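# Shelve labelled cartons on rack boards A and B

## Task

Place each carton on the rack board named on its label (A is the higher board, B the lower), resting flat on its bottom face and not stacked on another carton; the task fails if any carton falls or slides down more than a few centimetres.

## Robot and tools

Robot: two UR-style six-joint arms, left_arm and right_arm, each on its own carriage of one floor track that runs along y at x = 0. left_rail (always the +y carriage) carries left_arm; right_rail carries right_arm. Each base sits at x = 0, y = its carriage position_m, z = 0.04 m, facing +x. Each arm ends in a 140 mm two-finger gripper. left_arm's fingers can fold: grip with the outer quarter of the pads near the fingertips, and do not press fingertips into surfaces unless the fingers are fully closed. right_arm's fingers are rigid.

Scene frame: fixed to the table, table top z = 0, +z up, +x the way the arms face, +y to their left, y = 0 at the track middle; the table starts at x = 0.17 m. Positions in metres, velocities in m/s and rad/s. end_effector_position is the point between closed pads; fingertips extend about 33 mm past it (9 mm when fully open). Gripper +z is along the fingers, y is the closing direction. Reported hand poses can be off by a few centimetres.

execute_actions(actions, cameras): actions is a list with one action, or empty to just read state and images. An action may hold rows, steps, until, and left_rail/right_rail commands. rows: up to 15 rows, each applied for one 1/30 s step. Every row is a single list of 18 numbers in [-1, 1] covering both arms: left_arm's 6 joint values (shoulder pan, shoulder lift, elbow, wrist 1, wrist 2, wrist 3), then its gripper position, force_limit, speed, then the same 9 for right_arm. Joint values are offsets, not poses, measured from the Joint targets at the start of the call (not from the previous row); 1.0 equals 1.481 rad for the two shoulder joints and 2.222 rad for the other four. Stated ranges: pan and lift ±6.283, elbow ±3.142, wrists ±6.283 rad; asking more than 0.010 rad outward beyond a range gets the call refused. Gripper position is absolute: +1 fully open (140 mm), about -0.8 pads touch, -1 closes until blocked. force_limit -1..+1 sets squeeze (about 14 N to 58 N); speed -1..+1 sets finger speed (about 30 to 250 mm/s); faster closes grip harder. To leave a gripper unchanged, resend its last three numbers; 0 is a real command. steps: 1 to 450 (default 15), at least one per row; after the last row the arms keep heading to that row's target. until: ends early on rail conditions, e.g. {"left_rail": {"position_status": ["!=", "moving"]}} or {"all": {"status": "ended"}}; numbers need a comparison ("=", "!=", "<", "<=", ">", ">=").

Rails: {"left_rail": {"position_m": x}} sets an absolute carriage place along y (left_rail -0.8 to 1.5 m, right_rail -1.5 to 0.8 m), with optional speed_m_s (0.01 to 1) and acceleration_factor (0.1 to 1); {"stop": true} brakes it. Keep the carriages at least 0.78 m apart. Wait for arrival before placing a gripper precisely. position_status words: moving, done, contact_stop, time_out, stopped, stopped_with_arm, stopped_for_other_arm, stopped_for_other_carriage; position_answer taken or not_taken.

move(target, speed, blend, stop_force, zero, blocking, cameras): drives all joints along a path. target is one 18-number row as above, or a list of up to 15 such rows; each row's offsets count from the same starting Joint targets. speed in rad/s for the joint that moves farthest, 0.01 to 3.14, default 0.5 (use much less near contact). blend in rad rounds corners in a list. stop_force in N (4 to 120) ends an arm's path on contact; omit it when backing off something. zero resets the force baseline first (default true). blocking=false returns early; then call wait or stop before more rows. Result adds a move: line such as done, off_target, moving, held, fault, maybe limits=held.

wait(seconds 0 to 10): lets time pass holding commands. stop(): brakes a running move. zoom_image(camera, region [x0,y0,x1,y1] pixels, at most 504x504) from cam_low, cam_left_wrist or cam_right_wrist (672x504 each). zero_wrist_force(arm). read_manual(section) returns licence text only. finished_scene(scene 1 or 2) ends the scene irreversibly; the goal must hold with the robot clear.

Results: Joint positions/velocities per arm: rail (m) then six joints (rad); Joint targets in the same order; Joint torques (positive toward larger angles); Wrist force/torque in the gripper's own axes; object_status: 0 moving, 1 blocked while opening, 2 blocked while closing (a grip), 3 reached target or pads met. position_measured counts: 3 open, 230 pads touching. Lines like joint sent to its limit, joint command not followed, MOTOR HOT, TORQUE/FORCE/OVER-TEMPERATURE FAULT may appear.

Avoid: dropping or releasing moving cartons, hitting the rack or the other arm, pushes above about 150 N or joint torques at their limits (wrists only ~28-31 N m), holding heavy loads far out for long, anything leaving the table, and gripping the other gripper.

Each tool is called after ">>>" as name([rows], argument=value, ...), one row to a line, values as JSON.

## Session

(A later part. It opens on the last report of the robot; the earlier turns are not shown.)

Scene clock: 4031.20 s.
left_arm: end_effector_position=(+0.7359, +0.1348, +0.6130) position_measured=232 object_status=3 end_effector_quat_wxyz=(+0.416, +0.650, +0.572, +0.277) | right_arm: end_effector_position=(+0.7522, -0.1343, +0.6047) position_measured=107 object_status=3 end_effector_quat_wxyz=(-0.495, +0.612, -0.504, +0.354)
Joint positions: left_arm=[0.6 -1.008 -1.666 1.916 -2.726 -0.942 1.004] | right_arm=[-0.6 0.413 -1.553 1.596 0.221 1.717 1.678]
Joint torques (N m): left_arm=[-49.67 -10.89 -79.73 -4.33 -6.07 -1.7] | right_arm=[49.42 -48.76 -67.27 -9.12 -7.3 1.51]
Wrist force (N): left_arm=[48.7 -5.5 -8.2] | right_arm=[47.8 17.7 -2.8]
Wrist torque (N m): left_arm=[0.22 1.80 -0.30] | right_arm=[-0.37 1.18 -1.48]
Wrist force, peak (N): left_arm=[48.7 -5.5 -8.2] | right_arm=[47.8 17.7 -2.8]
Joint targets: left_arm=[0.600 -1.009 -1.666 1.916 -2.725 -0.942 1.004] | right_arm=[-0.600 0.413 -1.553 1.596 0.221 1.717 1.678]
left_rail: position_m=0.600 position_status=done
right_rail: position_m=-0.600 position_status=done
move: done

>>> move(target=[0,0.01155,0.02175,-0.02945,0,0,-1,-1,-0.5,0,0.00285,0.02571,-0.02761,0,0,0.18,-1,-0.5], speed=0.03, stop_force=10, cameras=["cam_low", "cam_left_wrist", "cam_right_wrist"])

Scene clock: 4044.67 s.
left_arm: end_effector_position=(+0.7359, +0.1346, +0.5790) position_measured=232 object_status=3 end_effector_quat_wxyz=(+0.416, +0.650, +0.572, +0.277) | right_arm: end_effector_position=(+0.7523, -0.1341, +0.5760) position_measured=107 object_status=3 end_effector_quat_wxyz=(-0.496, +0.612, -0.504, +0.354)
Joint positions: left_arm=[0.6 -1.009 -1.649 1.963 -2.789 -0.942 1.004] | right_arm=[-0.6 0.413 -1.549 1.643 0.17 1.717 1.678]
Joint torques (N m): left_arm=[-47.65 -46.38 -73.11 -3.26 -14.96 -1.75] | right_arm=[47.27 -59.59 -58.1 -3.92 -12.12 1.51]
Wrist force (N): left_arm=[54.5 2.1 -13.1] | right_arm=[49.6 7.0 -7.3]
Wrist torque (N m): left_arm=[0.10 2.00 -0.42] | right_arm=[-0.53 1.16 -2.36]
Wrist force, peak (N): left_arm=[55.5 5.5 -16.9] | right_arm=[52.3 17.4 -3.6]
Joint targets: left_arm=[0.600 -1.009 -1.649 1.963 -2.789 -0.942 1.004] | right_arm=[-0.600 0.413 -1.549 1.643 0.170 1.717 1.678]
left_rail: position_m=0.600 position_status=done
right_rail: position_m=-0.600 position_status=done
move: contact (left_arm, right_arm); right_arm: the wrist 1 is farthest, 0.011 rad from its target
cam_left_wrist: T_world_to_cam=[[0.497257, 0.00266917, 0.867599, -0.859629], [-0.467776, -0.841375, 0.27069, 0.29695], [0.730699, -0.540445, -0.417131, -0.0406848], [0, 0, 0, 1]] pos_world=[0.596091, 0.230153, 0.648461]
cam_right_wrist: T_world_to_cam=[[-0.283759, 0.0175337, -0.958735, 0.775104], [-0.511728, 0.842787, 0.16687, 0.403611], [0.810935, 0.537962, -0.230175, -0.229286], [0, 0, 0, 1]] pos_world=[0.612417, -0.230401, 0.622993]

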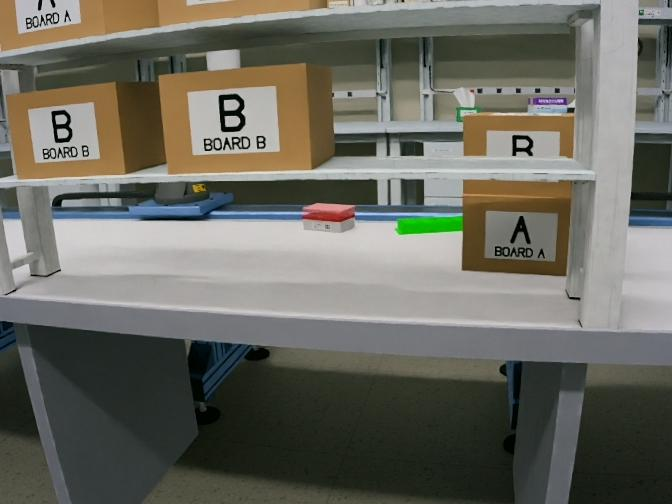

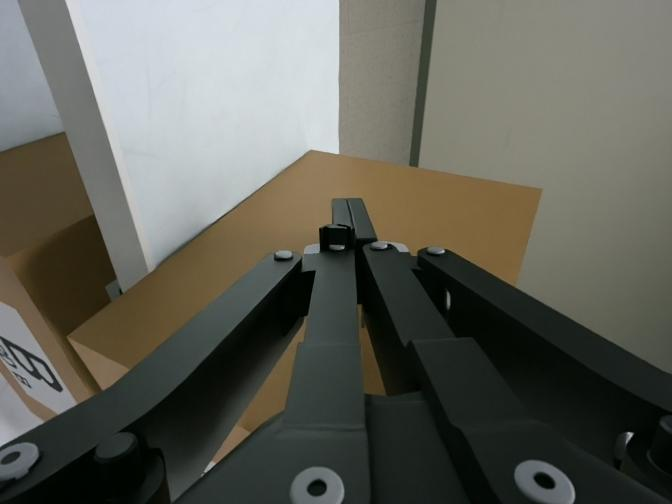

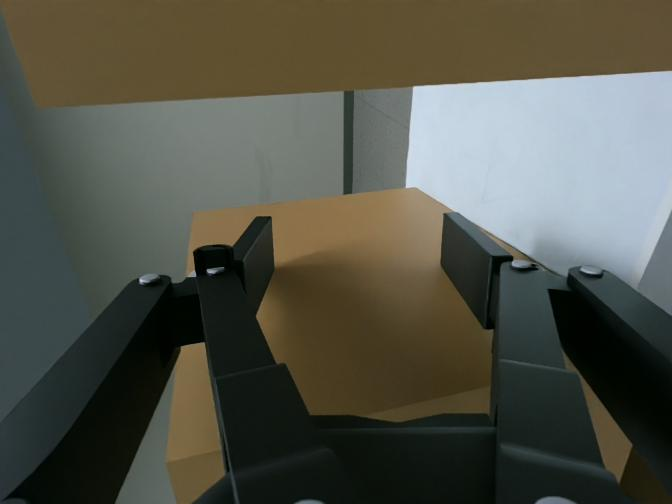

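>>> move([
  [0.00960,-0.01058,0.00685,-0.00258,-0.00506,0.00405,-1,-1,-0.5,-0.01688,-0.01130,0.00769,-0.00055,-0.01086,-0.0018,0.18,-1,-0.5],
  [-0.04092,-0.06604,0.00818,0.04893,0.02147,-0.02187,-1,-1,-0.5,0.00003,-0.05711,0.01468,0.02369,-0.00007,0.00063,0.18,-1,-0.5],
  [-0.09453,-0.11215,0.02901,0.07918,0.04838,-0.05324,-1,-1,-0.5,0.01714,-0.10084,0.04087,0.02712,0.01094,0.00368,0.18,-1,-0.5],
  [-0.15253,-0.16226,0.04840,0.11906,0.07601,-0.09046,-1,-1,-0.5,0.04046,-0.14163,0.06354,0.03241,0.02594,0.00784,0.18,-1,-0.5],
  [-0.43781,-0.37063,0.17786,0.34419,0.17660,-0.35873,-1,-1,-0.5,0.15942,-0.27947,0.22498,-0.03074,0.10230,0.03024,0.18,-1,-0.5],
], speed=[0.03,0.25,0.3,0.4,0.7], blend=[0,0.01,0.01,0.01,0], cameras=["cam_low"])

Scene clock: 4157.43 s.
left_arm: end_effector_position=(+0.4310, +0.1907, +0.4900) position_measured=232 object_status=3 end_effector_quat_wxyz=(+0.416, +0.650, +0.572, +0.277) | right_arm: end_effector_position=(+0.4471, -0.1979, +0.4813) position_measured=107 object_status=3 end_effector_quat_wxyz=(-0.496, +0.612, -0.504, +0.354)
Joint positions: left_arm=[0.6 -1.657 -2.198 2.358 -2.025 -0.549 0.207] | right_arm=[-0.6 0.649 -1.963 2.143 0.102 1.944 1.746]
Joint torques (N m): left_arm=[-14.37 -18.89 -42.73 -1.36 6.01 -2.81] | right_arm=[11.96 -24.35 -33.92 -5.13 3.92 2.77]
Wrist force (N): left_arm=[0.2 -0.3 -0.6] | right_arm=[-1.1 0.0 3.2]
Wrist torque (N m): left_arm=[0.04 0.04 -0.31] | right_arm=[-0.52 0.08 -0.35]
Wrist force, peak (N): left_arm=[55.0 2.0 -12.6] | right_arm=[50.2 7.7 -6.9]
Joint targets: left_arm=[0.600 -1.657 -2.198 2.359 -2.024 -0.549 0.207] | right_arm=[-0.600 0.649 -1.963 2.143 0.102 1.944 1.746]
left_rail: position_m=0.600 position_status=done
right_rail: position_m=-0.600 position_status=done
move: done

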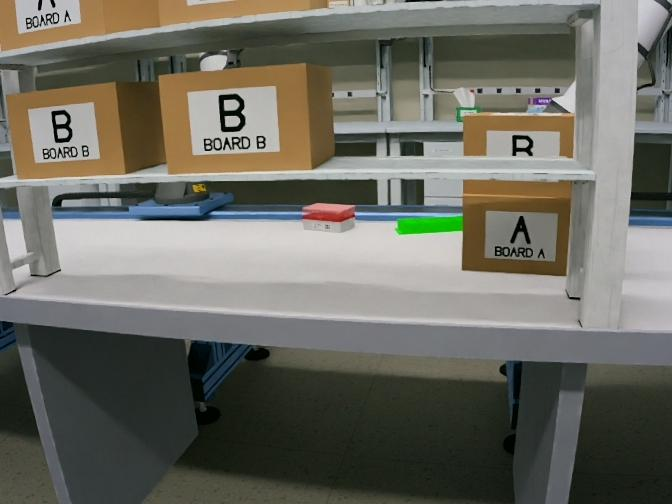

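>>> execute_actions([
  {"left_rail": {"position_m": 1.01}, "steps": 150, "until": {"left_rail": {"position_status": ["!=", "moving"]}}},
], cameras=[])

>>> execute_actions([
  {"right_rail": {"position_m": -0.17}, "steps": 150, "until": {"right_rail": {"position_status": ["!=", "moving"]}}},
], cameras=["cam_low", "cam_left_wrist", "cam_right_wrist"])

Scene clock: 4247.03 s.
left_arm: end_effector_position=(+0.4310, +0.6006, +0.4900) position_measured=232 object_status=3 end_effector_quat_wxyz=(+0.416, +0.650, +0.572, +0.277) end_effector_velocity=(+0.000, +0.002, -0.001) end_effector_angular_velocity=(+0.002, +0.000, +0.001) | right_arm: end_effector_position=(+0.4471, -0.1979, +0.4813) position_measured=107 object_status=3 end_effector_quat_wxyz=(-0.496, +0.612, -0.504, +0.354)
Joint positions: left_arm=[1.01 -1.657 -2.198 2.359 -2.024 -0.549 0.207] | right_arm=[-0.6 0.649 -1.963 2.143 0.102 1.944 1.746]
Joint velocities: left_arm=[0.001 0.001 0.001 0.002 0 0 -0.001] | right_arm=[within noise]
Joint torques (N m): left_arm=[9.52 4.94 -49.92 -1.57 5.46 -2.86] | right_arm=[9.02 -21.38 -42.1 -2.74 3.44 2.62]
Wrist force (N): left_arm=[0.3 -0.3 -0.2] | right_arm=[-1.5 -0.2 3.3]
Wrist torque (N m): left_arm=[0.04 0.02 -0.31] | right_arm=[-0.57 0.15 -0.35]
Wrist force, peak (N): left_arm=[-2.3 -0.2 0.1] | right_arm=[-1.6 0.0 3.4]
Joint targets: left_arm=[1.010 -1.657 -2.198 2.359 -2.024 -0.549 0.207] | right_arm=[-0.600 0.649 -1.963 2.143 0.102 1.944 1.746]
Tool commands: left_gripper/position=-1.0 left_gripper/force_limit=-1.0 left_gripper/speed=-0.5 right_gripper/position=+0.18 right_gripper/force_limit=-1.0 right_gripper/speed=-0.5
left_rail: position_m=1.010 position_status=done
right_rail: position_m=-0.600 position_status=done

Scene clock: 4248.90 s.
left_arm: end_effector_position=(+0.4310, +0.6007, +0.4900) position_measured=232 object_status=3 end_effector_quat_wxyz=(+0.416, +0.650, +0.572, +0.277) | right_arm: end_effector_position=(+0.4471, +0.2319, +0.4813) position_measured=107 object_status=3 end_effector_quat_wxyz=(-0.496, +0.612, -0.504, +0.354) end_effector_velocity=(+0.000, +0.001, +0.000) end_effector_angular_velocity=(-0.001, +0.000, +0.000)
Joint positions: left_arm=[1.01 -1.657 -2.198 2.359 -2.024 -0.549 0.207] | right_arm=[-0.17 0.649 -1.963 2.143 0.102 1.944 1.746]
Joint velocities: left_arm=[within noise] | right_arm=[0.001 0 0 0 0 0 -0.001]
Joint torques (N m): left_arm=[10.23 24.66 -52.43 -1.25 4.98 -2.47] | right_arm=[9.37 -3.67 -46.15 -1.94 3.09 2.85]
Wrist force (N): left_arm=[0.2 -0.2 -0.3] | right_arm=[-1.3 -0.3 3.1]
Wrist torque (N m): left_arm=[0.05 0.04 -0.32] | right_arm=[-0.59 0.10 -0.35]
Wrist force, peak (N): left_arm=[0.4 -0.4 -0.6] | right_arm=[-2.5 -0.4 3.6]
Joint targets: left_arm=[1.010 -1.657 -2.198 2.359 -2.024 -0.549 0.207] | right_arm=[-0.170 0.649 -1.963 2.143 0.102 1.944 1.746]
Tool commands: left_gripper/position=-1.0 left_gripper/force_limit=-1.0 left_gripper/speed=-0.5 right_gripper/position=+0.18 right_gripper/force_limit=-1.0 right_gripper/speed=-0.5
left_rail: position_m=1.010 position_status=done
right_rail: position_m=-0.170 position_status=done
cam_left_wrist: T_world_to_cam=[[0.497287, 0.00297269, 0.867581, -0.632204], [-0.467566, -0.841429, 0.270886, 0.570401], [0.730813, -0.540359, -0.417042, 0.396812], [0, 0, 0, 1]] pos_world=[0.291092, 0.696253, 0.559461]
cam_right_wrist: T_world_to_cam=[[-0.284662, 0.0186241, -0.958447, 0.591268], [-0.511348, 0.842743, 0.168248, -0.0460664], [0.810858, 0.537993, -0.230374, -0.200356], [0, 0, 0, 1]] pos_world=[0.307216, 0.1356, 0.528293]

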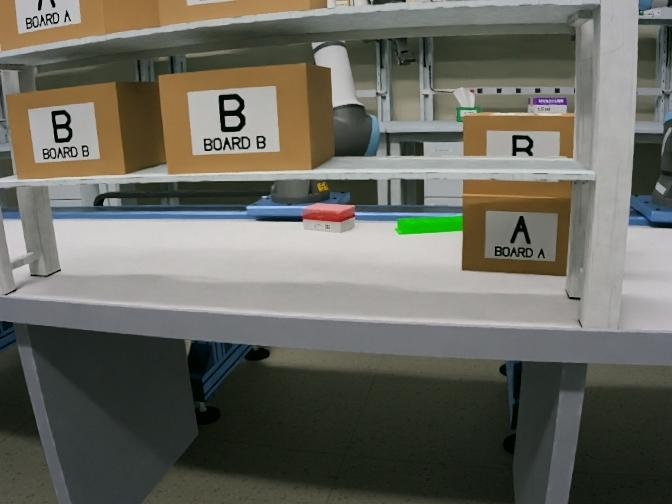

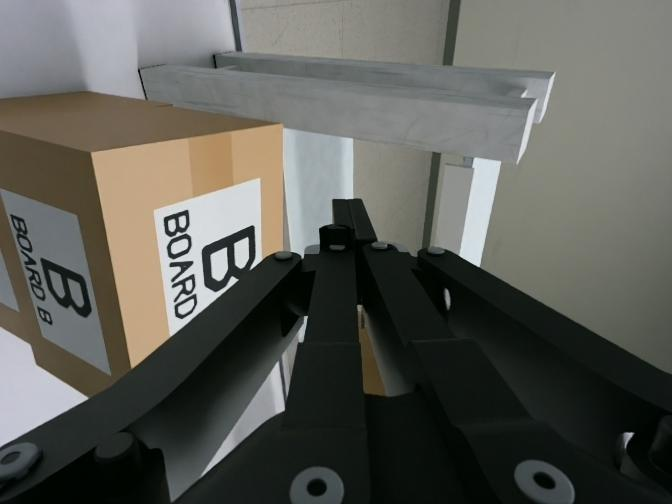

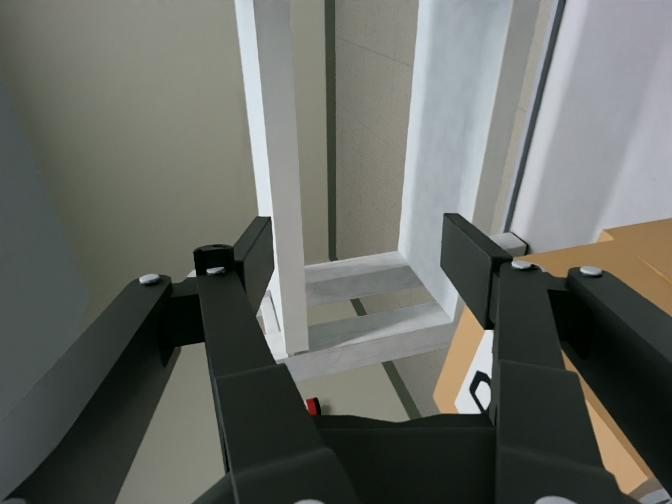

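>>> zoom_image(camera="cam_right_wrist", region=[400, 180, 672, 504])

>>> zoom_image(camera="cam_left_wrist", region=[0, 60, 320, 420])

Scaled by 1.556.

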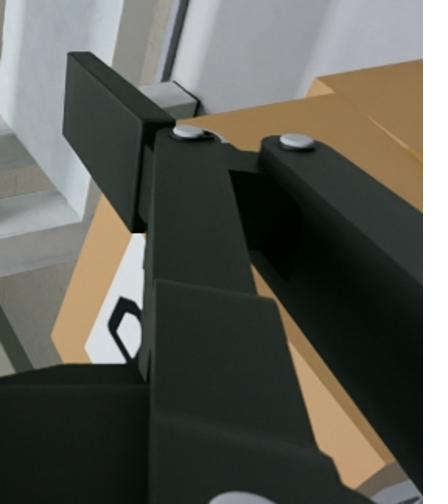

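Scaled by 1.400.

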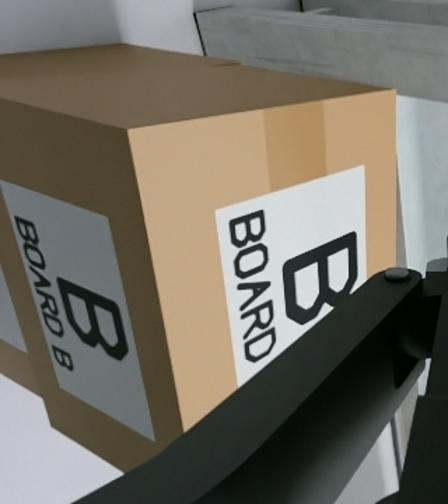

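>>> execute_actions([
  {"left_rail": {"position_m": 1.045}, "steps": 60, "until": {"left_rail": {"position_status": ["!=", "moving"]}}},
], cameras=[])

>>> move([
  [0.22935,0.04089,0.03432,-0.31410,-0.14179,0.32174,-1,-1,-0.5,0.20287,0.21605,-0.10375,0.01503,0.21630,0.09291,0.18,-1,-0.5],
  [0.22935,0.14781,0.11391,-0.46495,-0.14179,0.32174,-1,-1,-0.5,0.20287,0.27330,-0.03396,-0.09292,0.21630,0.09291,0.18,-1,-0.5],
  [0.22935,0.33573,0.16480,-0.64110,-0.14179,0.32174,-1,-1,-0.5,0.20287,0.35172,0.01051,-0.18966,0.21630,0.09291,0.18,-1,-0.5],
], speed=[0.6,0.4,0.3], blend=[0.02,0.02,0], cameras=["cam_left_wrist", "cam_right_wrist"])

Scene clock: 4484.93 s.
left_arm: end_effector_position=(+0.4310, +0.6356, +0.4900) position_measured=232 object_status=3 end_effector_quat_wxyz=(+0.416, +0.650, +0.572, +0.277) | right_arm: end_effector_position=(+0.4471, +0.2321, +0.4813) position_measured=107 object_status=3 end_effector_quat_wxyz=(-0.496, +0.612, -0.504, +0.354)
Joint positions: left_arm=[1.045 -1.657 -2.198 2.359 -2.024 -0.549 0.207] | right_arm=[-0.17 0.649 -1.963 2.143 0.102 1.944 1.746]
Joint torques (N m): left_arm=[8.04 9.27 -57.14 -1.55 4.43 -2.7] | right_arm=[8.13 -2.86 -48.66 0.2 2.64 2.71]
Wrist force (N): left_arm=[0.2 -0.1 -0.3] | right_arm=[-1.2 -0.2 3.1]
Wrist torque (N m): left_arm=[0.09 0.04 -0.32] | right_arm=[-0.58 0.08 -0.35]
Wrist force, peak (N): left_arm=[1.8 0.1 -0.6] | right_arm=[-1.4 -0.1 3.4]
Joint targets: left_arm=[1.045 -1.657 -2.198 2.359 -2.024 -0.549 0.207] | right_arm=[-0.170 0.649 -1.963 2.143 0.102 1.944 1.746]
Tool commands: left_gripper/position=-1.0 left_gripper/force_limit=-1.0 left_gripper/speed=-0.5 right_gripper/position=+0.18 right_gripper/force_limit=-1.0 right_gripper/speed=-0.5
left_rail: position_m=1.045 position_status=done
right_rail: position_m=-0.170 position_status=done

Scene clock: 4488.87 s.
left_arm: end_effector_position=(+0.5059, +0.6680, +0.2605) position_measured=232 object_status=3 end_effector_quat_wxyz=(+0.443, +0.706, +0.501, +0.232) | right_arm: end_effector_position=(+0.4541, +0.3229, +0.2515) position_measured=107 object_status=3 end_effector_quat_wxyz=(-0.456, +0.557, -0.565, +0.403)
Joint positions: left_arm=[1.045 -1.317 -1.701 2.725 -3.449 -0.864 0.922] | right_arm=[-0.17 0.95 -1.442 2.167 -0.319 2.425 1.952]
Joint torques (N m): left_arm=[9.46 0.88 -19.68 -8.15 -1.26 2.67] | right_arm=[12.56 -36.75 -23 -3.67 4.49 2.69]
Wrist force (N): left_arm=[0.4 -0.1 -0.3] | right_arm=[-1.1 0.0 3.3]
Wrist torque (N m): left_arm=[0.10 0.02 -0.31] | right_arm=[-0.52 0.07 -0.30]
Wrist force, peak (N): left_arm=[1.2 1.6 -1.1] | right_arm=[-1.6 -0.4 3.9]
Joint targets: left_arm=[1.045 -1.317 -1.701 2.725 -3.449 -0.864 0.922] | right_arm=[-0.170 0.950 -1.442 2.167 -0.320 2.425 1.952]
left_rail: position_m=1.045 position_status=done
right_rail: position_m=-0.170 position_status=done
move: done
cam_left_wrist: T_world_to_cam=[[0.48721, -0.0991068, 0.867643, -0.397313], [-0.63142, -0.726322, 0.271598, 0.730035], [0.603271, -0.680172, -0.416449, 0.440421], [0, 0, 0, 1]] pos_world=[0.38884, 0.790426, 0.329863]
cam_right_wrist: T_world_to_cam=[[-0.274517, 0.0762912, -0.958551, 0.348117], [-0.326861, 0.930086, 0.167635, -0.192267], [0.904324, 0.359331, -0.230388, -0.292663], [0, 0, 0, 1]] pos_world=[0.297382, 0.257429, 0.298492]

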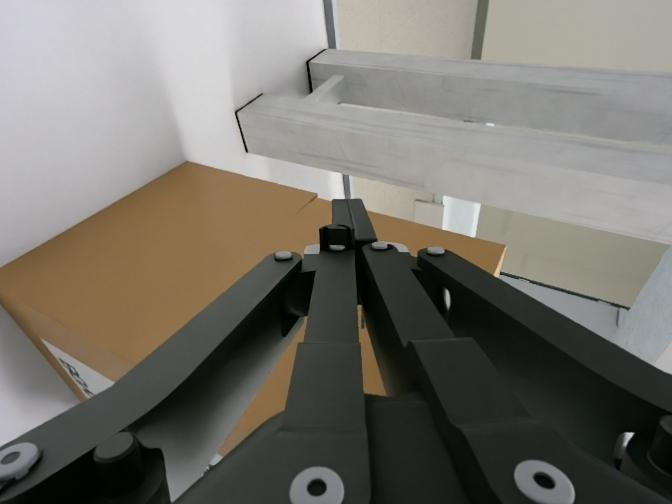

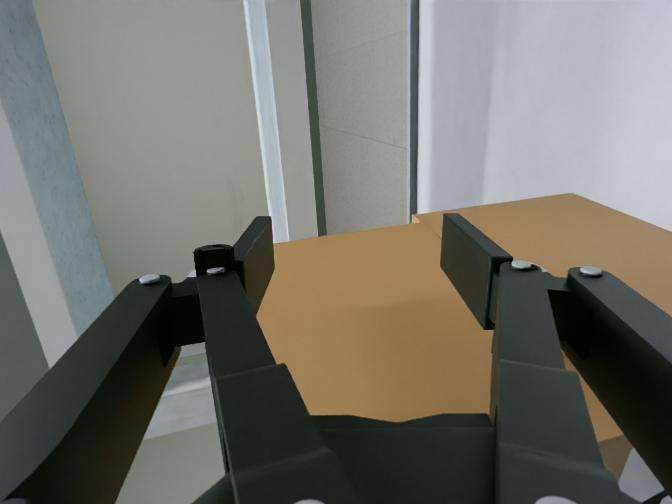

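>>> move([
  [-0.03553,0.03446,-0.02186,0.01301,0.01760,-0.02115,-1,-1,-0.5,0.02454,0.04392,-0.03525,0.01373,0.01509,0.01034,0.18,-1,-0.5],
  [-0.04876,0.05024,-0.03248,0.01875,0.02402,-0.02966,-1,-1,-0.5,0.03556,0.06505,-0.05315,0.02132,0.02172,0.01519,0.18,-1,-0.5],
], speed=0.05, blend=[0.005,0], stop_force=6, cameras=["cam_left_wrist", "cam_right_wrist"])

Scene clock: 4517.77 s.
left_arm: end_effector_position=(+0.5003, +0.6286, +0.2604) position_measured=232 object_status=3 end_effector_quat_wxyz=(+0.443, +0.706, +0.501, +0.232) | right_arm: end_effector_position=(+0.4602, +0.3622, +0.2517) position_measured=107 object_status=3 end_effector_quat_wxyz=(-0.456, +0.557, -0.565, +0.403)
Joint positions: left_arm=[1.045 -1.364 -1.656 2.682 -3.423 -0.83 0.88] | right_arm=[-0.17 0.986 -1.378 2.089 -0.289 2.458 1.975]
Joint torques (N m): left_arm=[12.18 -43.55 -20.65 -8.37 -1.27 1.33] | right_arm=[-14.02 -65.51 -23.87 -2.17 -2.36 -0.96]
Wrist force (N): left_arm=[1.8 0.8 -0.3] | right_arm=[-0.2 -0.9 3.2]
Wrist torque (N m): left_arm=[0.05 0.14 -0.32] | right_arm=[-0.42 0.18 -0.32]
Wrist force, peak (N): left_arm=[7.3 -1.9 -4.1] | right_arm=[7.0 -4.7 -1.0]
Joint targets: left_arm=[1.045 -1.364 -1.656 2.682 -3.423 -0.830 0.880] | right_arm=[-0.170 0.986 -1.378 2.089 -0.289 2.458 1.975]
left_rail: position_m=1.045 position_status=done
right_rail: position_m=-0.170 position_status=done
move: contact (left_arm, right_arm); path passed 0 of 2 targets; left_arm: the shoulder lift is farthest, 0.029 rad from its target; right_arm: the elbow is farthest, 0.040 rad from its target
cam_left_wrist: T_world_to_cam=[[0.4873, -0.0993211, 0.867568, -0.398338], [-0.631419, -0.726358, 0.271503, 0.69794], [0.603199, -0.680103, -0.416667, 0.417048], [0, 0, 0, 1]] pos_world=[0.38324, 0.751027, 0.329863]
cam_right_wrist: T_world_to_cam=[[-0.274369, 0.0766386, -0.958566, 0.346739], [-0.326592, 0.930143, 0.167846, -0.227096], [0.904466, 0.359111, -0.230173, -0.312356], [0, 0, 0, 1]] pos_world=[0.303483, 0.296828, 0.298594]

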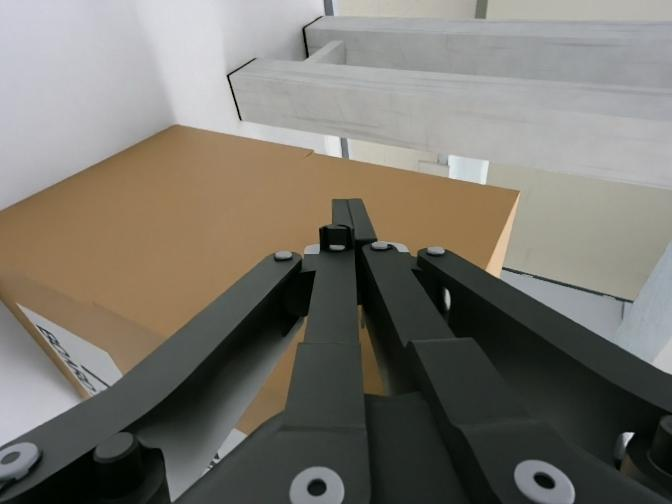

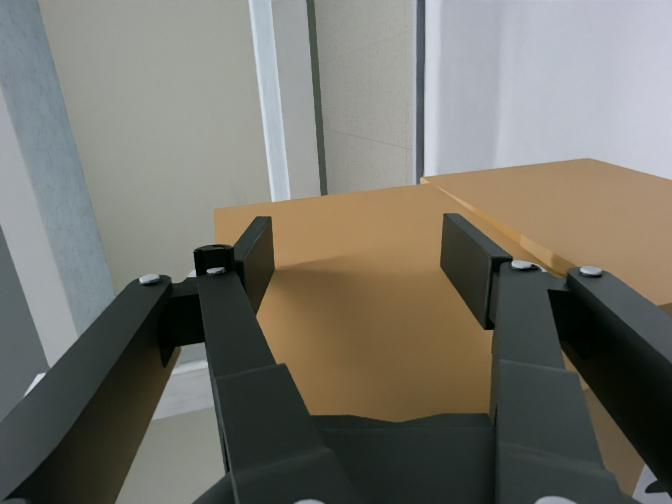

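>>> move(target=[-0.00395,0.00383,-0.00243,0.00145,0.00196,-0.00235,-1,-1,-0.5,0.00275,0.00528,-0.00447,0.00190,0.00166,0.00121,0.18,-1,-0.5], speed=0.02, cameras=[])

Scene clock: 4536.30 s.
left_arm: end_effector_position=(+0.4994, +0.6240, +0.2604) position_measured=232 object_status=3 end_effector_quat_wxyz=(+0.443, +0.706, +0.501, +0.232) | right_arm: end_effector_position=(+0.4610, +0.3670, +0.2517) position_measured=107 object_status=3 end_effector_quat_wxyz=(-0.456, +0.557, -0.565, +0.403)
Joint positions: left_arm=[1.045 -1.37 -1.65 2.677 -3.42 -0.825 0.875] | right_arm=[-0.17 0.99 -1.37 2.079 -0.285 2.462 1.977]
Joint torques (N m): left_arm=[-30.36 -6.94 -62.6 -3.74 -0.55 -2.98] | right_arm=[18.97 -38.78 -49.19 0.88 -1.14 2.12]
Wrist force (N): left_arm=[25.5 -8.6 -3.7] | right_arm=[21.7 -3.7 -4.2]
Wrist torque (N m): left_arm=[0.32 1.00 -0.22] | right_arm=[-0.20 0.54 0.21]
Wrist force, peak (N): left_arm=[25.5 -8.6 -3.7] | right_arm=[21.7 -3.7 -4.2]
Joint targets: left_arm=[1.045 -1.370 -1.650 2.676 -3.420 -0.825 0.875] | right_arm=[-0.170 0.990 -1.370 2.079 -0.285 2.462 1.977]
left_rail: position_m=1.045 position_status=done
right_rail: position_m=-0.170 position_status=done
move: done

>>> move(target=[-0.00237,0.00230,-0.00146,0.00087,0.00118,-0.00141,-1,-1,-0.5,0.00165,0.00317,-0.00268,0.00114,0.00100,0.00073,0.18,-1,-0.5], speed=0.02, cameras=[])

Scene clock: 4543.27 s.
left_arm: end_effector_position=(+0.4988, +0.6210, +0.2603) position_measured=232 object_status=3 end_effector_quat_wxyz=(+0.443, +0.706, +0.501, +0.232) | right_arm: end_effector_position=(+0.4614, +0.3698, +0.2517) position_measured=107 object_status=3 end_effector_quat_wxyz=(-0.456, +0.557, -0.565, +0.403)
Joint positions: left_arm=[1.045 -1.373 -1.647 2.673 -3.418 -0.823 0.872] | right_arm=[-0.17 0.992 -1.365 2.073 -0.282 2.464 1.979]
Joint torques (N m): left_arm=[-58.96 -3.37 -87.83 -6.01 -8.01 -3.73] | right_arm=[35.4 -34.8 -65.03 -4.37 -10.44 2.11]
Wrist force (N): left_arm=[68.2 -9.8 -16.4] | right_arm=[65.4 -5.8 -11.4]
Wrist torque (N m): left_arm=[0.32 2.49 -0.23] | right_arm=[-0.05 1.27 0.68]
Wrist force, peak (N): left_arm=[68.2 -9.8 -16.4] | right_arm=[65.4 -5.8 -11.4]
Joint targets: left_arm=[1.045 -1.373 -1.647 2.673 -3.418 -0.823 0.872] | right_arm=[-0.170 0.993 -1.365 2.073 -0.282 2.464 1.979]
left_rail: position_m=1.045 position_status=done
right_rail: position_m=-0.170 position_status=done
move: done

>>> move([
  [0.0002,-0.05887,-0.01106,0.05070,0,0.0001,-1,-1,-0.5,-0.0005,-0.02414,-0.01009,0.02592,0,0.0001,0.18,-1,-0.5],
  [-0.03485,-0.08285,-0.04286,0.12830,0.03012,-0.04226,-1,-1,-0.5,-0.04453,-0.09993,0.01680,0.02821,-0.04477,-0.02840,0.18,-1,-0.5],
  [-0.06762,-0.08026,-0.08568,0.20960,0.06050,-0.09577,-1,-1,-0.5,-0.11672,-0.19273,0.04795,0.03684,-0.11317,-0.06185,0.18,-1,-0.5],
], speed=[0.12,0.15,0.15], blend=0.01, cameras=["cam_low", "cam_left_wrist", "cam_right_wrist"])

Scene clock: 4669.00 s.
left_arm: end_effector_position=(+0.4876, +0.5502, +0.3498) position_measured=232 object_status=3 end_effector_quat_wxyz=(+0.431, +0.681, +0.535, +0.254) | right_arm: end_effector_position=(+0.4751, +0.2953, +0.3418) position_measured=107 object_status=3 end_effector_quat_wxyz=(-0.476, +0.583, -0.538, +0.381)
Joint positions: left_arm=[1.045 -1.473 -1.766 2.483 -2.953 -0.688 0.659] | right_arm=[-0.17 0.82 -1.651 2.179 -0.201 2.213 1.842]
Joint torques (N m): left_arm=[-48.68 -0.29 -91.37 -6.09 -3.53 -2.79] | right_arm=[13.88 -48.2 -55.92 -6.35 -28.95 -2.5]
Wrist force (N): left_arm=[60.8 -10.4 -11.1] | right_arm=[61.3 8.3 -5.5]
Wrist torque (N m): left_arm=[0.34 2.29 -0.19] | right_arm=[-0.66 1.33 -0.35]
Wrist force, peak (N): left_arm=[72.9 -14.7 -13.2] | right_arm=[73.2 5.1 -8.0]
Joint targets: left_arm=[1.045 -1.473 -1.766 2.483 -2.953 -0.688 0.659] | right_arm=[-0.170 0.820 -1.651 2.179 -0.200 2.213 1.842]
left_rail: position_m=1.045 position_status=done
right_rail: position_m=-0.170 position_status=done
move: done
cam_left_wrist: T_world_to_cam=[[0.494828, -0.0521194, 0.867427, -0.507054], [-0.557551, -0.784695, 0.270909, 0.604951], [0.666546, -0.617687, -0.417348, 0.343635], [0, 0, 0, 1]] pos_world=[0.359147, 0.660534, 0.419361]
cam_right_wrist: T_world_to_cam=[[-0.280206, 0.0504188, -0.958615, 0.452932], [-0.415108, 0.894058, 0.16836, -0.122617], [0.865546, 0.445104, -0.229591, -0.288055], [0, 0, 0, 1]] pos_world=[0.32534, 0.215005, 0.388697]

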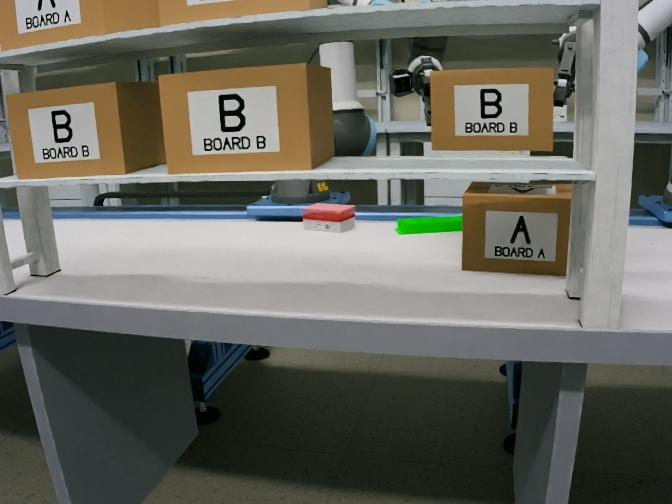

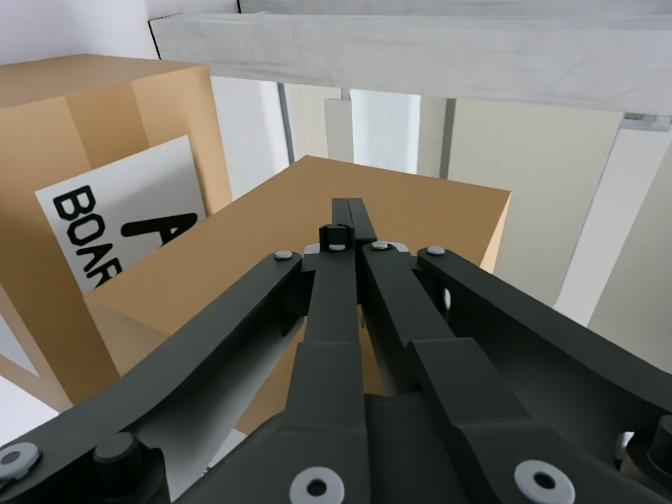

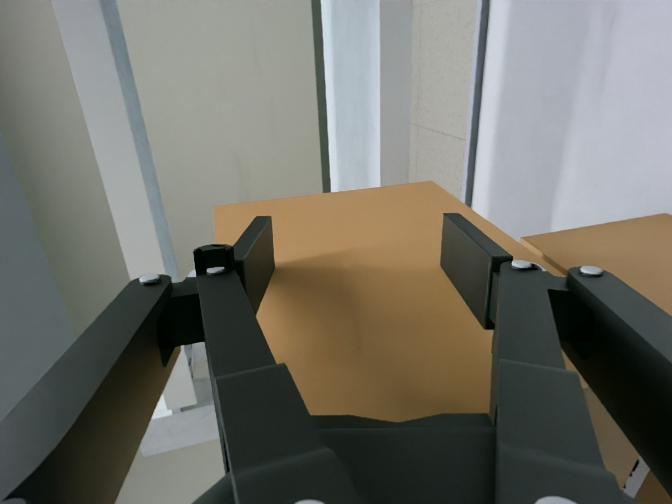

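>>> move([
  [-0.022735,0.026502,-0.048285,0.072322,0.023168,-0.052835,-1,-1,-0.5,-0.100898,-0.095381,0.028245,0.018276,-0.087664,-0.032705,0.18,-1,-0.5],
  [-0.033693,0.078751,-0.086458,0.114545,0.039343,-0.10054,-1,-1,-0.5,-0.227222,-0.165294,0.059316,0.023429,-0.192439,-0.064478,0.18,-1,-0.5],
], speed=0.15, blend=[0.01,0], cameras=["cam_low"])

Scene clock: 4830.73 s.
left_arm: end_effector_position=(+0.4833, +0.4614, +0.3751) position_measured=232 object_status=3 end_effector_quat_wxyz=(+0.416, +0.650, +0.572, +0.277) | right_arm: end_effector_position=(+0.4989, +0.2066, +0.3672) position_measured=107 object_status=3 end_effector_quat_wxyz=(-0.496, +0.612, -0.505, +0.354)
Joint positions: left_arm=[1.045 -1.523 -1.649 2.291 -2.698 -0.601 0.435] | right_arm=[-0.17 0.483 -1.895 2.311 -0.148 1.785 1.698]
Joint torques (N m): left_arm=[-50.55 -11.72 -99.63 -8.42 -1.5 -3.37] | right_arm=[22.08 -28.17 -49.78 -4.62 -35.41 -2.41]
Wrist force (N): left_arm=[70.9 -11.3 -13.8] | right_arm=[70.9 7.1 -7.3]
Wrist torque (N m): left_arm=[0.46 2.61 -0.20] | right_arm=[-0.57 1.71 -0.07]
Wrist force, peak (N): left_arm=[70.8 -10.9 -14.5] | right_arm=[70.9 7.1 -7.2]
Joint targets: left_arm=[1.045 -1.523 -1.649 2.291 -2.698 -0.601 0.435] | right_arm=[-0.170 0.483 -1.896 2.311 -0.148 1.785 1.698]
left_rail: position_m=1.045 position_status=done
right_rail: position_m=-0.170 position_status=done
move: done

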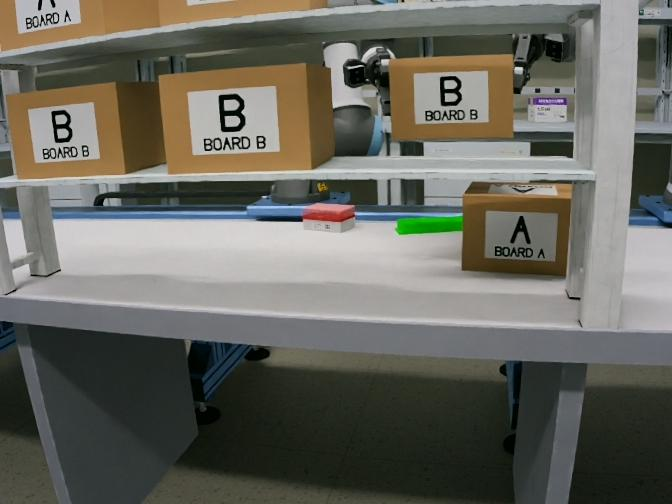

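>>> move([
  [0.051330,0.034031,-0.011616,-0.052372,-0.017336,0.050729,-1,-1,-0.5,-0.038481,0.034436,-0.015059,-0.009172,-0.024743,-0.006877,0.18,-1,-0.5],
  [0.106502,0.071722,-0.028353,-0.099091,-0.038740,0.099356,-1,-1,-0.5,-0.073558,0.075793,-0.034811,-0.017804,-0.047313,-0.013033,0.18,-1,-0.5],
  [0.158555,0.108460,-0.048276,-0.134523,-0.061026,0.140108,-1,-1,-0.5,-0.101877,0.118629,-0.057268,-0.024338,-0.065536,-0.017957,0.18,-1,-0.5],
  [0.207313,0.144281,-0.070842,-0.160590,-0.083393,0.174289,-1,-1,-0.5,-0.125010,0.162005,-0.082142,-0.028587,-0.080428,-0.021962,0.18,-1,-0.5],
  [0.252701,0.179305,-0.095675,-0.178983,-0.105284,0.203123,-1,-1,-0.5,-0.144166,0.205375,-0.109235,-0.030468,-0.092759,-0.025270,0.18,-1,-0.5],
  [0.280642,0.201999,-0.113096,-0.187570,-0.119186,0.219604,-1,-1,-0.5,-0.154990,0.233707,-0.128128,-0.030459,-0.099730,-0.027133,0.18,-1,-0.5],
], speed=0.16, blend=[0.01,0.01,0.01,0.01,0.01,0], cameras=["cam_low"])

Scene clock: 4867.77 s.
left_arm: end_effector_position=(+0.7327, +0.4613, +0.3750) position_measured=232 object_status=3 end_effector_quat_wxyz=(+0.416, +0.650, +0.572, +0.277) | right_arm: end_effector_position=(+0.7484, +0.2064, +0.3672) position_measured=107 object_status=3 end_effector_quat_wxyz=(-0.496, +0.612, -0.505, +0.354)
Joint positions: left_arm=[1.045 -1.108 -1.35 2.04 -3.115 -0.866 0.923] | right_arm=[-0.17 0.254 -1.55 2.027 -0.216 1.563 1.638]
Joint torques (N m): left_arm=[-24.31 -43.28 -85.76 -17.78 -19 2.46] | right_arm=[22.75 -43.14 -57.64 -11.25 -26.97 -1.95]
Wrist force (N): left_arm=[52.1 -8.1 -8.9] | right_arm=[52.6 8.8 -4.2]
Wrist torque (N m): left_arm=[0.22 1.95 -0.19] | right_arm=[-0.69 1.07 -0.58]
Wrist force, peak (N): left_arm=[74.8 -9.7 -15.2] | right_arm=[74.7 7.1 -8.0]
Joint targets: left_arm=[1.045 -1.108 -1.350 2.039 -3.115 -0.866 0.923] | right_arm=[-0.170 0.253 -1.549 2.026 -0.216 1.563 1.638]
left_rail: position_m=1.045 position_status=done
right_rail: position_m=-0.170 position_status=done
move: done

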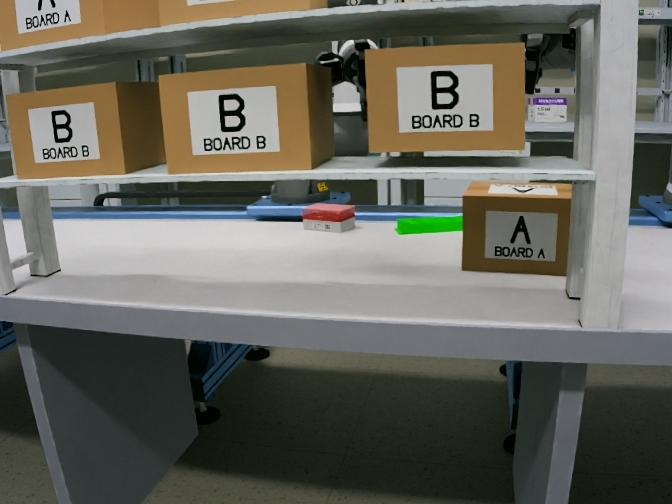

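>>> move(target=[0,0.028764,0.011013,-0.030185,0,0,-1,-1,-0.5,0,0.021236,0.016814,-0.030968,0,0,0.18,-1,-0.5], speed=0.03, stop_force=10, cameras=["cam_low"])

Scene clock: 4882.87 s.
left_arm: end_effector_position=(+0.7330, +0.4612, +0.3470) position_measured=232 object_status=3 end_effector_quat_wxyz=(+0.416, +0.650, +0.572, +0.277) | right_arm: end_effector_position=(+0.7488, +0.2064, +0.3415) position_measured=107 object_status=3 end_effector_quat_wxyz=(-0.496, +0.612, -0.504, +0.354)
Joint positions: left_arm=[1.045 -1.108 -1.316 2.059 -3.169 -0.866 0.923] | right_arm=[-0.17 0.253 -1.526 2.054 -0.267 1.563 1.638]
Joint torques (N m): left_arm=[-34.45 -80.86 -79.01 -4.52 -18.02 2.82] | right_arm=[29.2 -60.53 -49.78 -1.36 -26.44 1.45]
Wrist force (N): left_arm=[56.5 -1.5 -10.6] | right_arm=[53.9 0.1 -6.2]
Wrist torque (N m): left_arm=[0.09 2.15 -0.30] | right_arm=[-1.20 1.05 -1.30]
Wrist force, peak (N): left_arm=[58.5 4.2 -16.8] | right_arm=[56.3 9.0 -4.6]
Joint targets: left_arm=[1.045 -1.108 -1.316 2.059 -3.169 -0.866 0.923] | right_arm=[-0.170 0.253 -1.526 2.054 -0.267 1.563 1.638]
left_rail: position_m=1.045 position_status=done
right_rail: position_m=-0.170 position_status=done
move: contact (left_arm, right_arm); left_arm: the wrist 1 is farthest, 0.013 rad from its target; right_arm: the wrist 1 is farthest, 0.018 rad from its target

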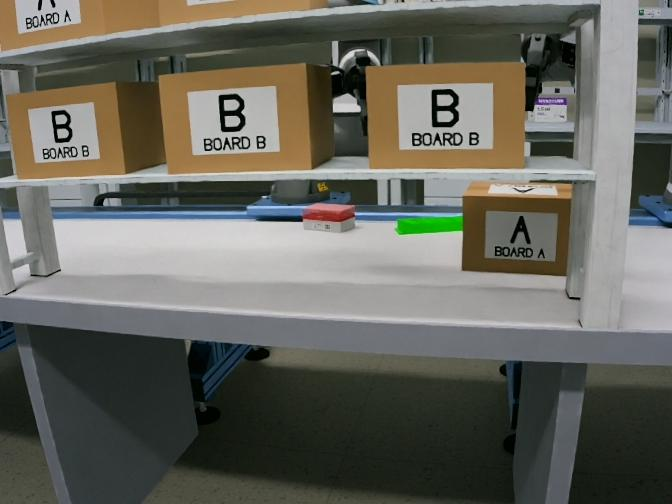

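>>> move([
  [0.006205,-0.010567,0.009946,-0.004914,-0.003128,0.003560,-1,-1,-0.5,-0.020506,-0.008859,0.006184,0.000153,-0.013200,-0.003537,0.18,-1,-0.5],
  [-0.073444,-0.073876,0.057525,0.022804,0.035842,-0.045396,-1,-1,-0.5,0.005658,-0.088926,0.057718,0.001904,0.003641,0.000972,0.18,-1,-0.5],
  [-0.161843,-0.179899,0.093506,0.105329,0.075356,-0.110194,-1,-1,-0.5,0.022330,-0.201675,0.090860,0.043947,0.014379,0.003852,0.18,-1,-0.5],
  [-0.201121,-0.565003,0.165180,0.257516,0.049968,-0.066332,-1,-1,-0.5,0.398285,-0.159845,-0.019860,0.163785,0.316710,0.102552,0.18,-1,-0.5],
], speed=[0.03,0.25,0.3,0.5], blend=[0,0.01,0.01,0])

Scene clock: 5000.00 s.
left_arm: end_effector_position=(+0.4923, +0.6601, +0.4899) position_measured=232 object_status=3 end_effector_quat_wxyz=(+0.435, +0.690, +0.524, +0.247) | right_arm: end_effector_position=(+0.4606, +0.2806, +0.4816) position_measured=107 object_status=3 end_effector_quat_wxyz=(-0.469, +0.574, -0.547, +0.389)
Joint positions: left_arm=[1.045 -1.406 -2.153 2.426 -2.597 -0.755 0.776] | right_arm=[-0.17 0.843 -1.763 2.01 0.097 2.267 1.866]
Joint torques (N m): left_arm=[-16.41 -19.94 -40.07 -0.48 -0.8 3.01] | right_arm=[8.93 -17.49 -48.98 2.69 5.07 2.73]
Wrist force (N): left_arm=[0.4 -0.6 -0.4] | right_arm=[0.2 -4.8 -4.9]
Wrist torque (N m): left_arm=[0.00 0.00 -0.30] | right_arm=[-1.63 -0.14 -0.28]
Wrist force, peak (N): left_arm=[56.7 -0.4 -11.9] | right_arm=[54.3 0.0 -5.8]
Joint targets: left_arm=[1.045 -1.406 -2.153 2.426 -2.596 -0.755 0.776] | right_arm=[-0.170 0.843 -1.763 2.010 0.097 2.267 1.866]
left_rail: position_m=1.045 position_status=done
right_rail: position_m=-0.170 position_status=done
move: done
cam_left_wrist: T_world_to_cam=[[0.492728, -0.0691635, 0.867431, -0.612871], [-0.583847, -0.765435, 0.270613, 0.6563], [0.645245, -0.639785, -0.417532, 0.492035], [0, 0, 0, 1]] pos_world=[0.367674, 0.774764, 0.55946]
cam_right_wrist: T_world_to_cam=[[-0.278719, 0.0595899, -0.958522, 0.58034], [-0.38449, 0.907671, 0.168231, -0.156828], [0.880047, 0.415431, -0.230074, -0.234959], [0, 0, 0, 1]] pos_world=[0.308228, 0.205376, 0.528594]

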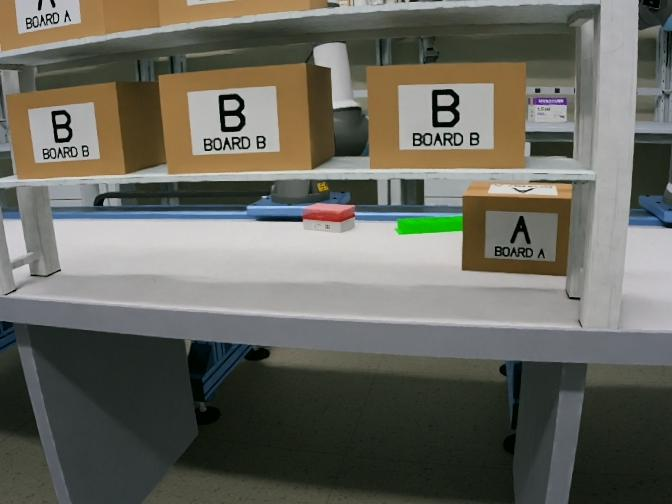

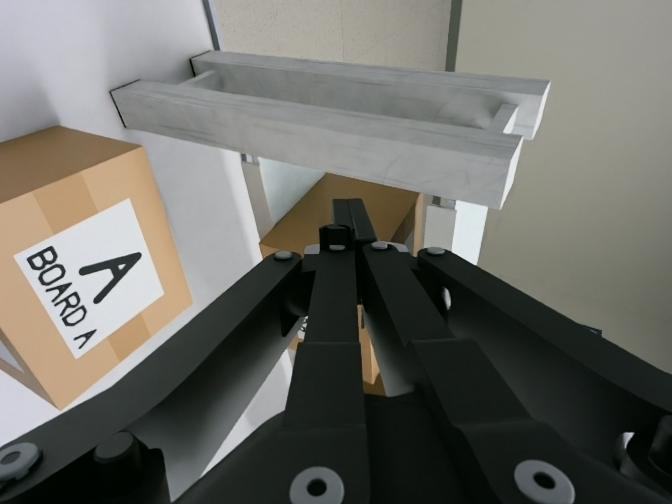

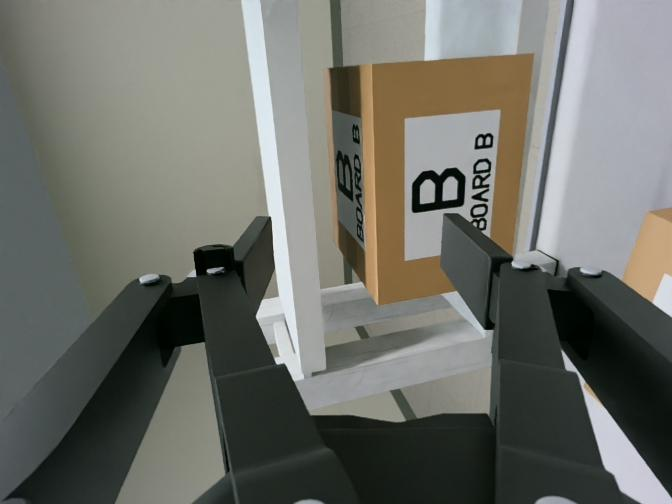

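>>> zoom_image(camera="cam_left_wrist", region=[0, 90, 300, 430])

>>> zoom_image(camera="cam_right_wrist", region=[400, 0, 672, 300])

Scaled by 1.482.

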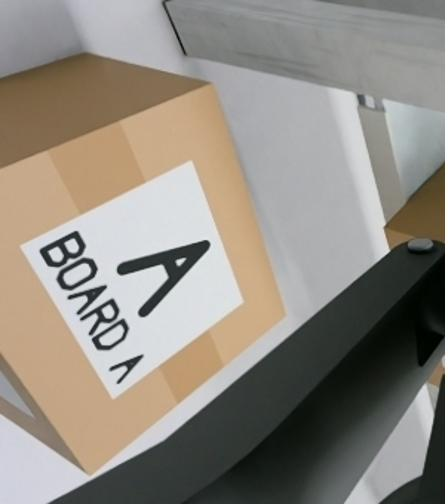

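Scaled by 1.680.

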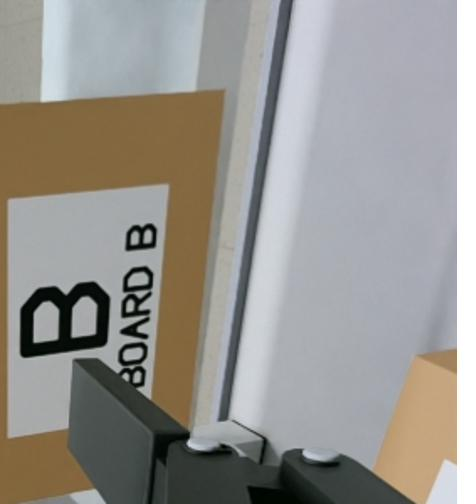

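>>> zoom_image(camera="cam_low", region=[430, 150, 620, 300])

Scaled by 2.653.

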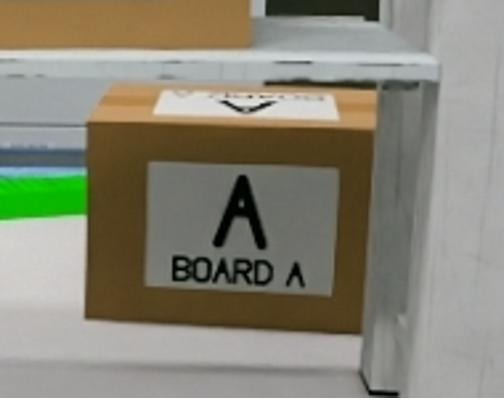

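>>> move([
  [0.027684,0.171992,0.111490,-0.239721,-0.012484,0.018893,-1,-1,-0.5,0.013653,0.126361,0.078051,-0.159743,0.008164,0.003803,0.18,-1,-0.5],
  [0.027684,0.454916,0.157183,-0.473987,-0.012484,0.018893,-1,-1,-0.5,0.013653,0.239635,0.122318,-0.279509,0.008164,0.003803,0.18,-1,-0.5],
], speed=[0.5,0.4], blend=[0.02,0])

Scene clock: 5204.70 s.
left_arm: end_effector_position=(+0.5022, +0.6745, +0.1949) position_measured=232 object_status=3 end_effector_quat_wxyz=(+0.435, +0.690, +0.524, +0.247) | right_arm: end_effector_position=(+0.4706, +0.3053, +0.1866) position_measured=107 object_status=3 end_effector_quat_wxyz=(-0.469, +0.574, -0.547, +0.388)
Joint positions: left_arm=[1.045 -1.365 -1.479 2.775 -3.649 -0.782 0.818] | right_arm=[-0.17 0.864 -1.408 2.281 -0.524 2.285 1.874]
Joint torques (N m): left_arm=[13.48 -6.33 -8 -8.67 -0.69 3.1] | right_arm=[12.49 -34.58 -19.01 -3.66 4.34 2.67]
Wrist force (N): left_arm=[0.2 -0.3 -0.2] | right_arm=[-0.5 -5.5 -3.9]
Wrist torque (N m): left_arm=[0.04 0.06 -0.29] | right_arm=[-1.84 0.00 -0.34]
Wrist force, peak (N): left_arm=[0.3 1.1 -1.6] | right_arm=[0.1 -6.9 -5.4]
Joint targets: left_arm=[1.045 -1.365 -1.479 2.775 -3.650 -0.782 0.818] | right_arm=[-0.170 0.864 -1.408 2.281 -0.524 2.285 1.874]
left_rail: position_m=1.045 position_status=done
right_rail: position_m=-0.170 position_status=done
move: done
cam_left_wrist: T_world_to_cam=[[0.492564, -0.0688629, 0.867548, -0.361025], [-0.583341, -0.765893, 0.270407, 0.753024], [0.645828, -0.639269, -0.417422, 0.371031], [0, 0, 0, 1]] pos_world=[0.377476, 0.789063, 0.26446]
cam_right_wrist: T_world_to_cam=[[-0.278795, 0.0591284, -0.958529, 0.29896], [-0.385355, 0.907337, 0.168054, -0.125239], [0.879645, 0.416226, -0.230175, -0.321992], [0, 0, 0, 1]] pos_world=[0.318326, 0.229979, 0.233494]

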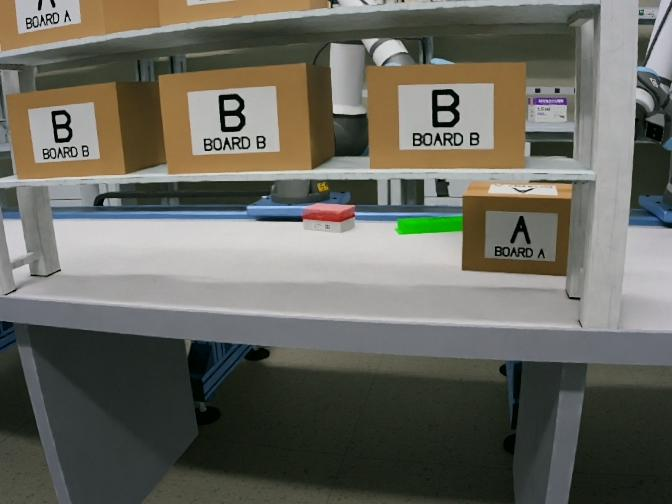

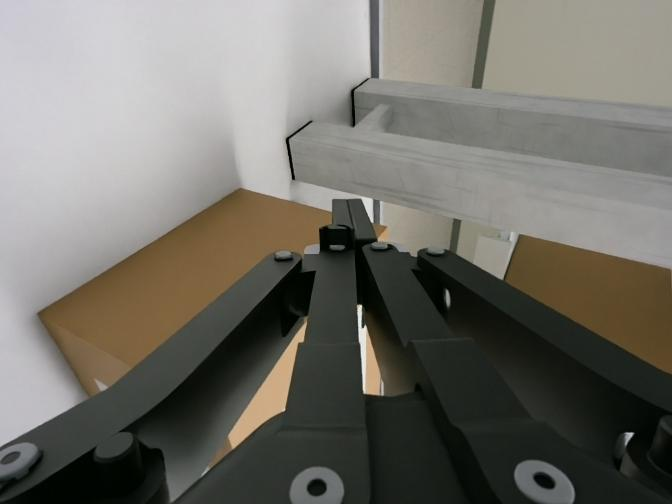

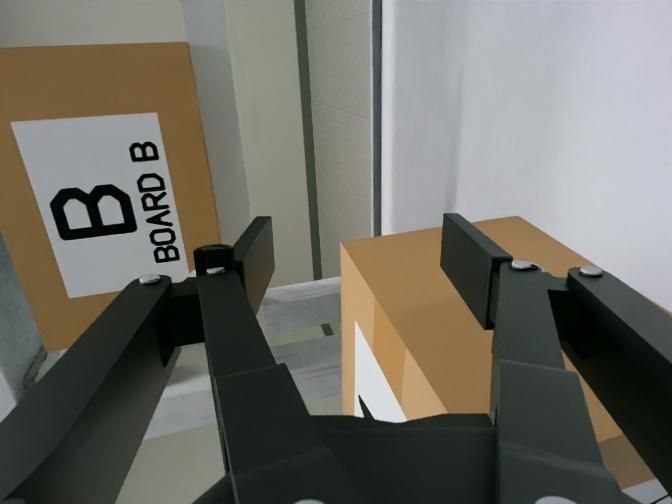

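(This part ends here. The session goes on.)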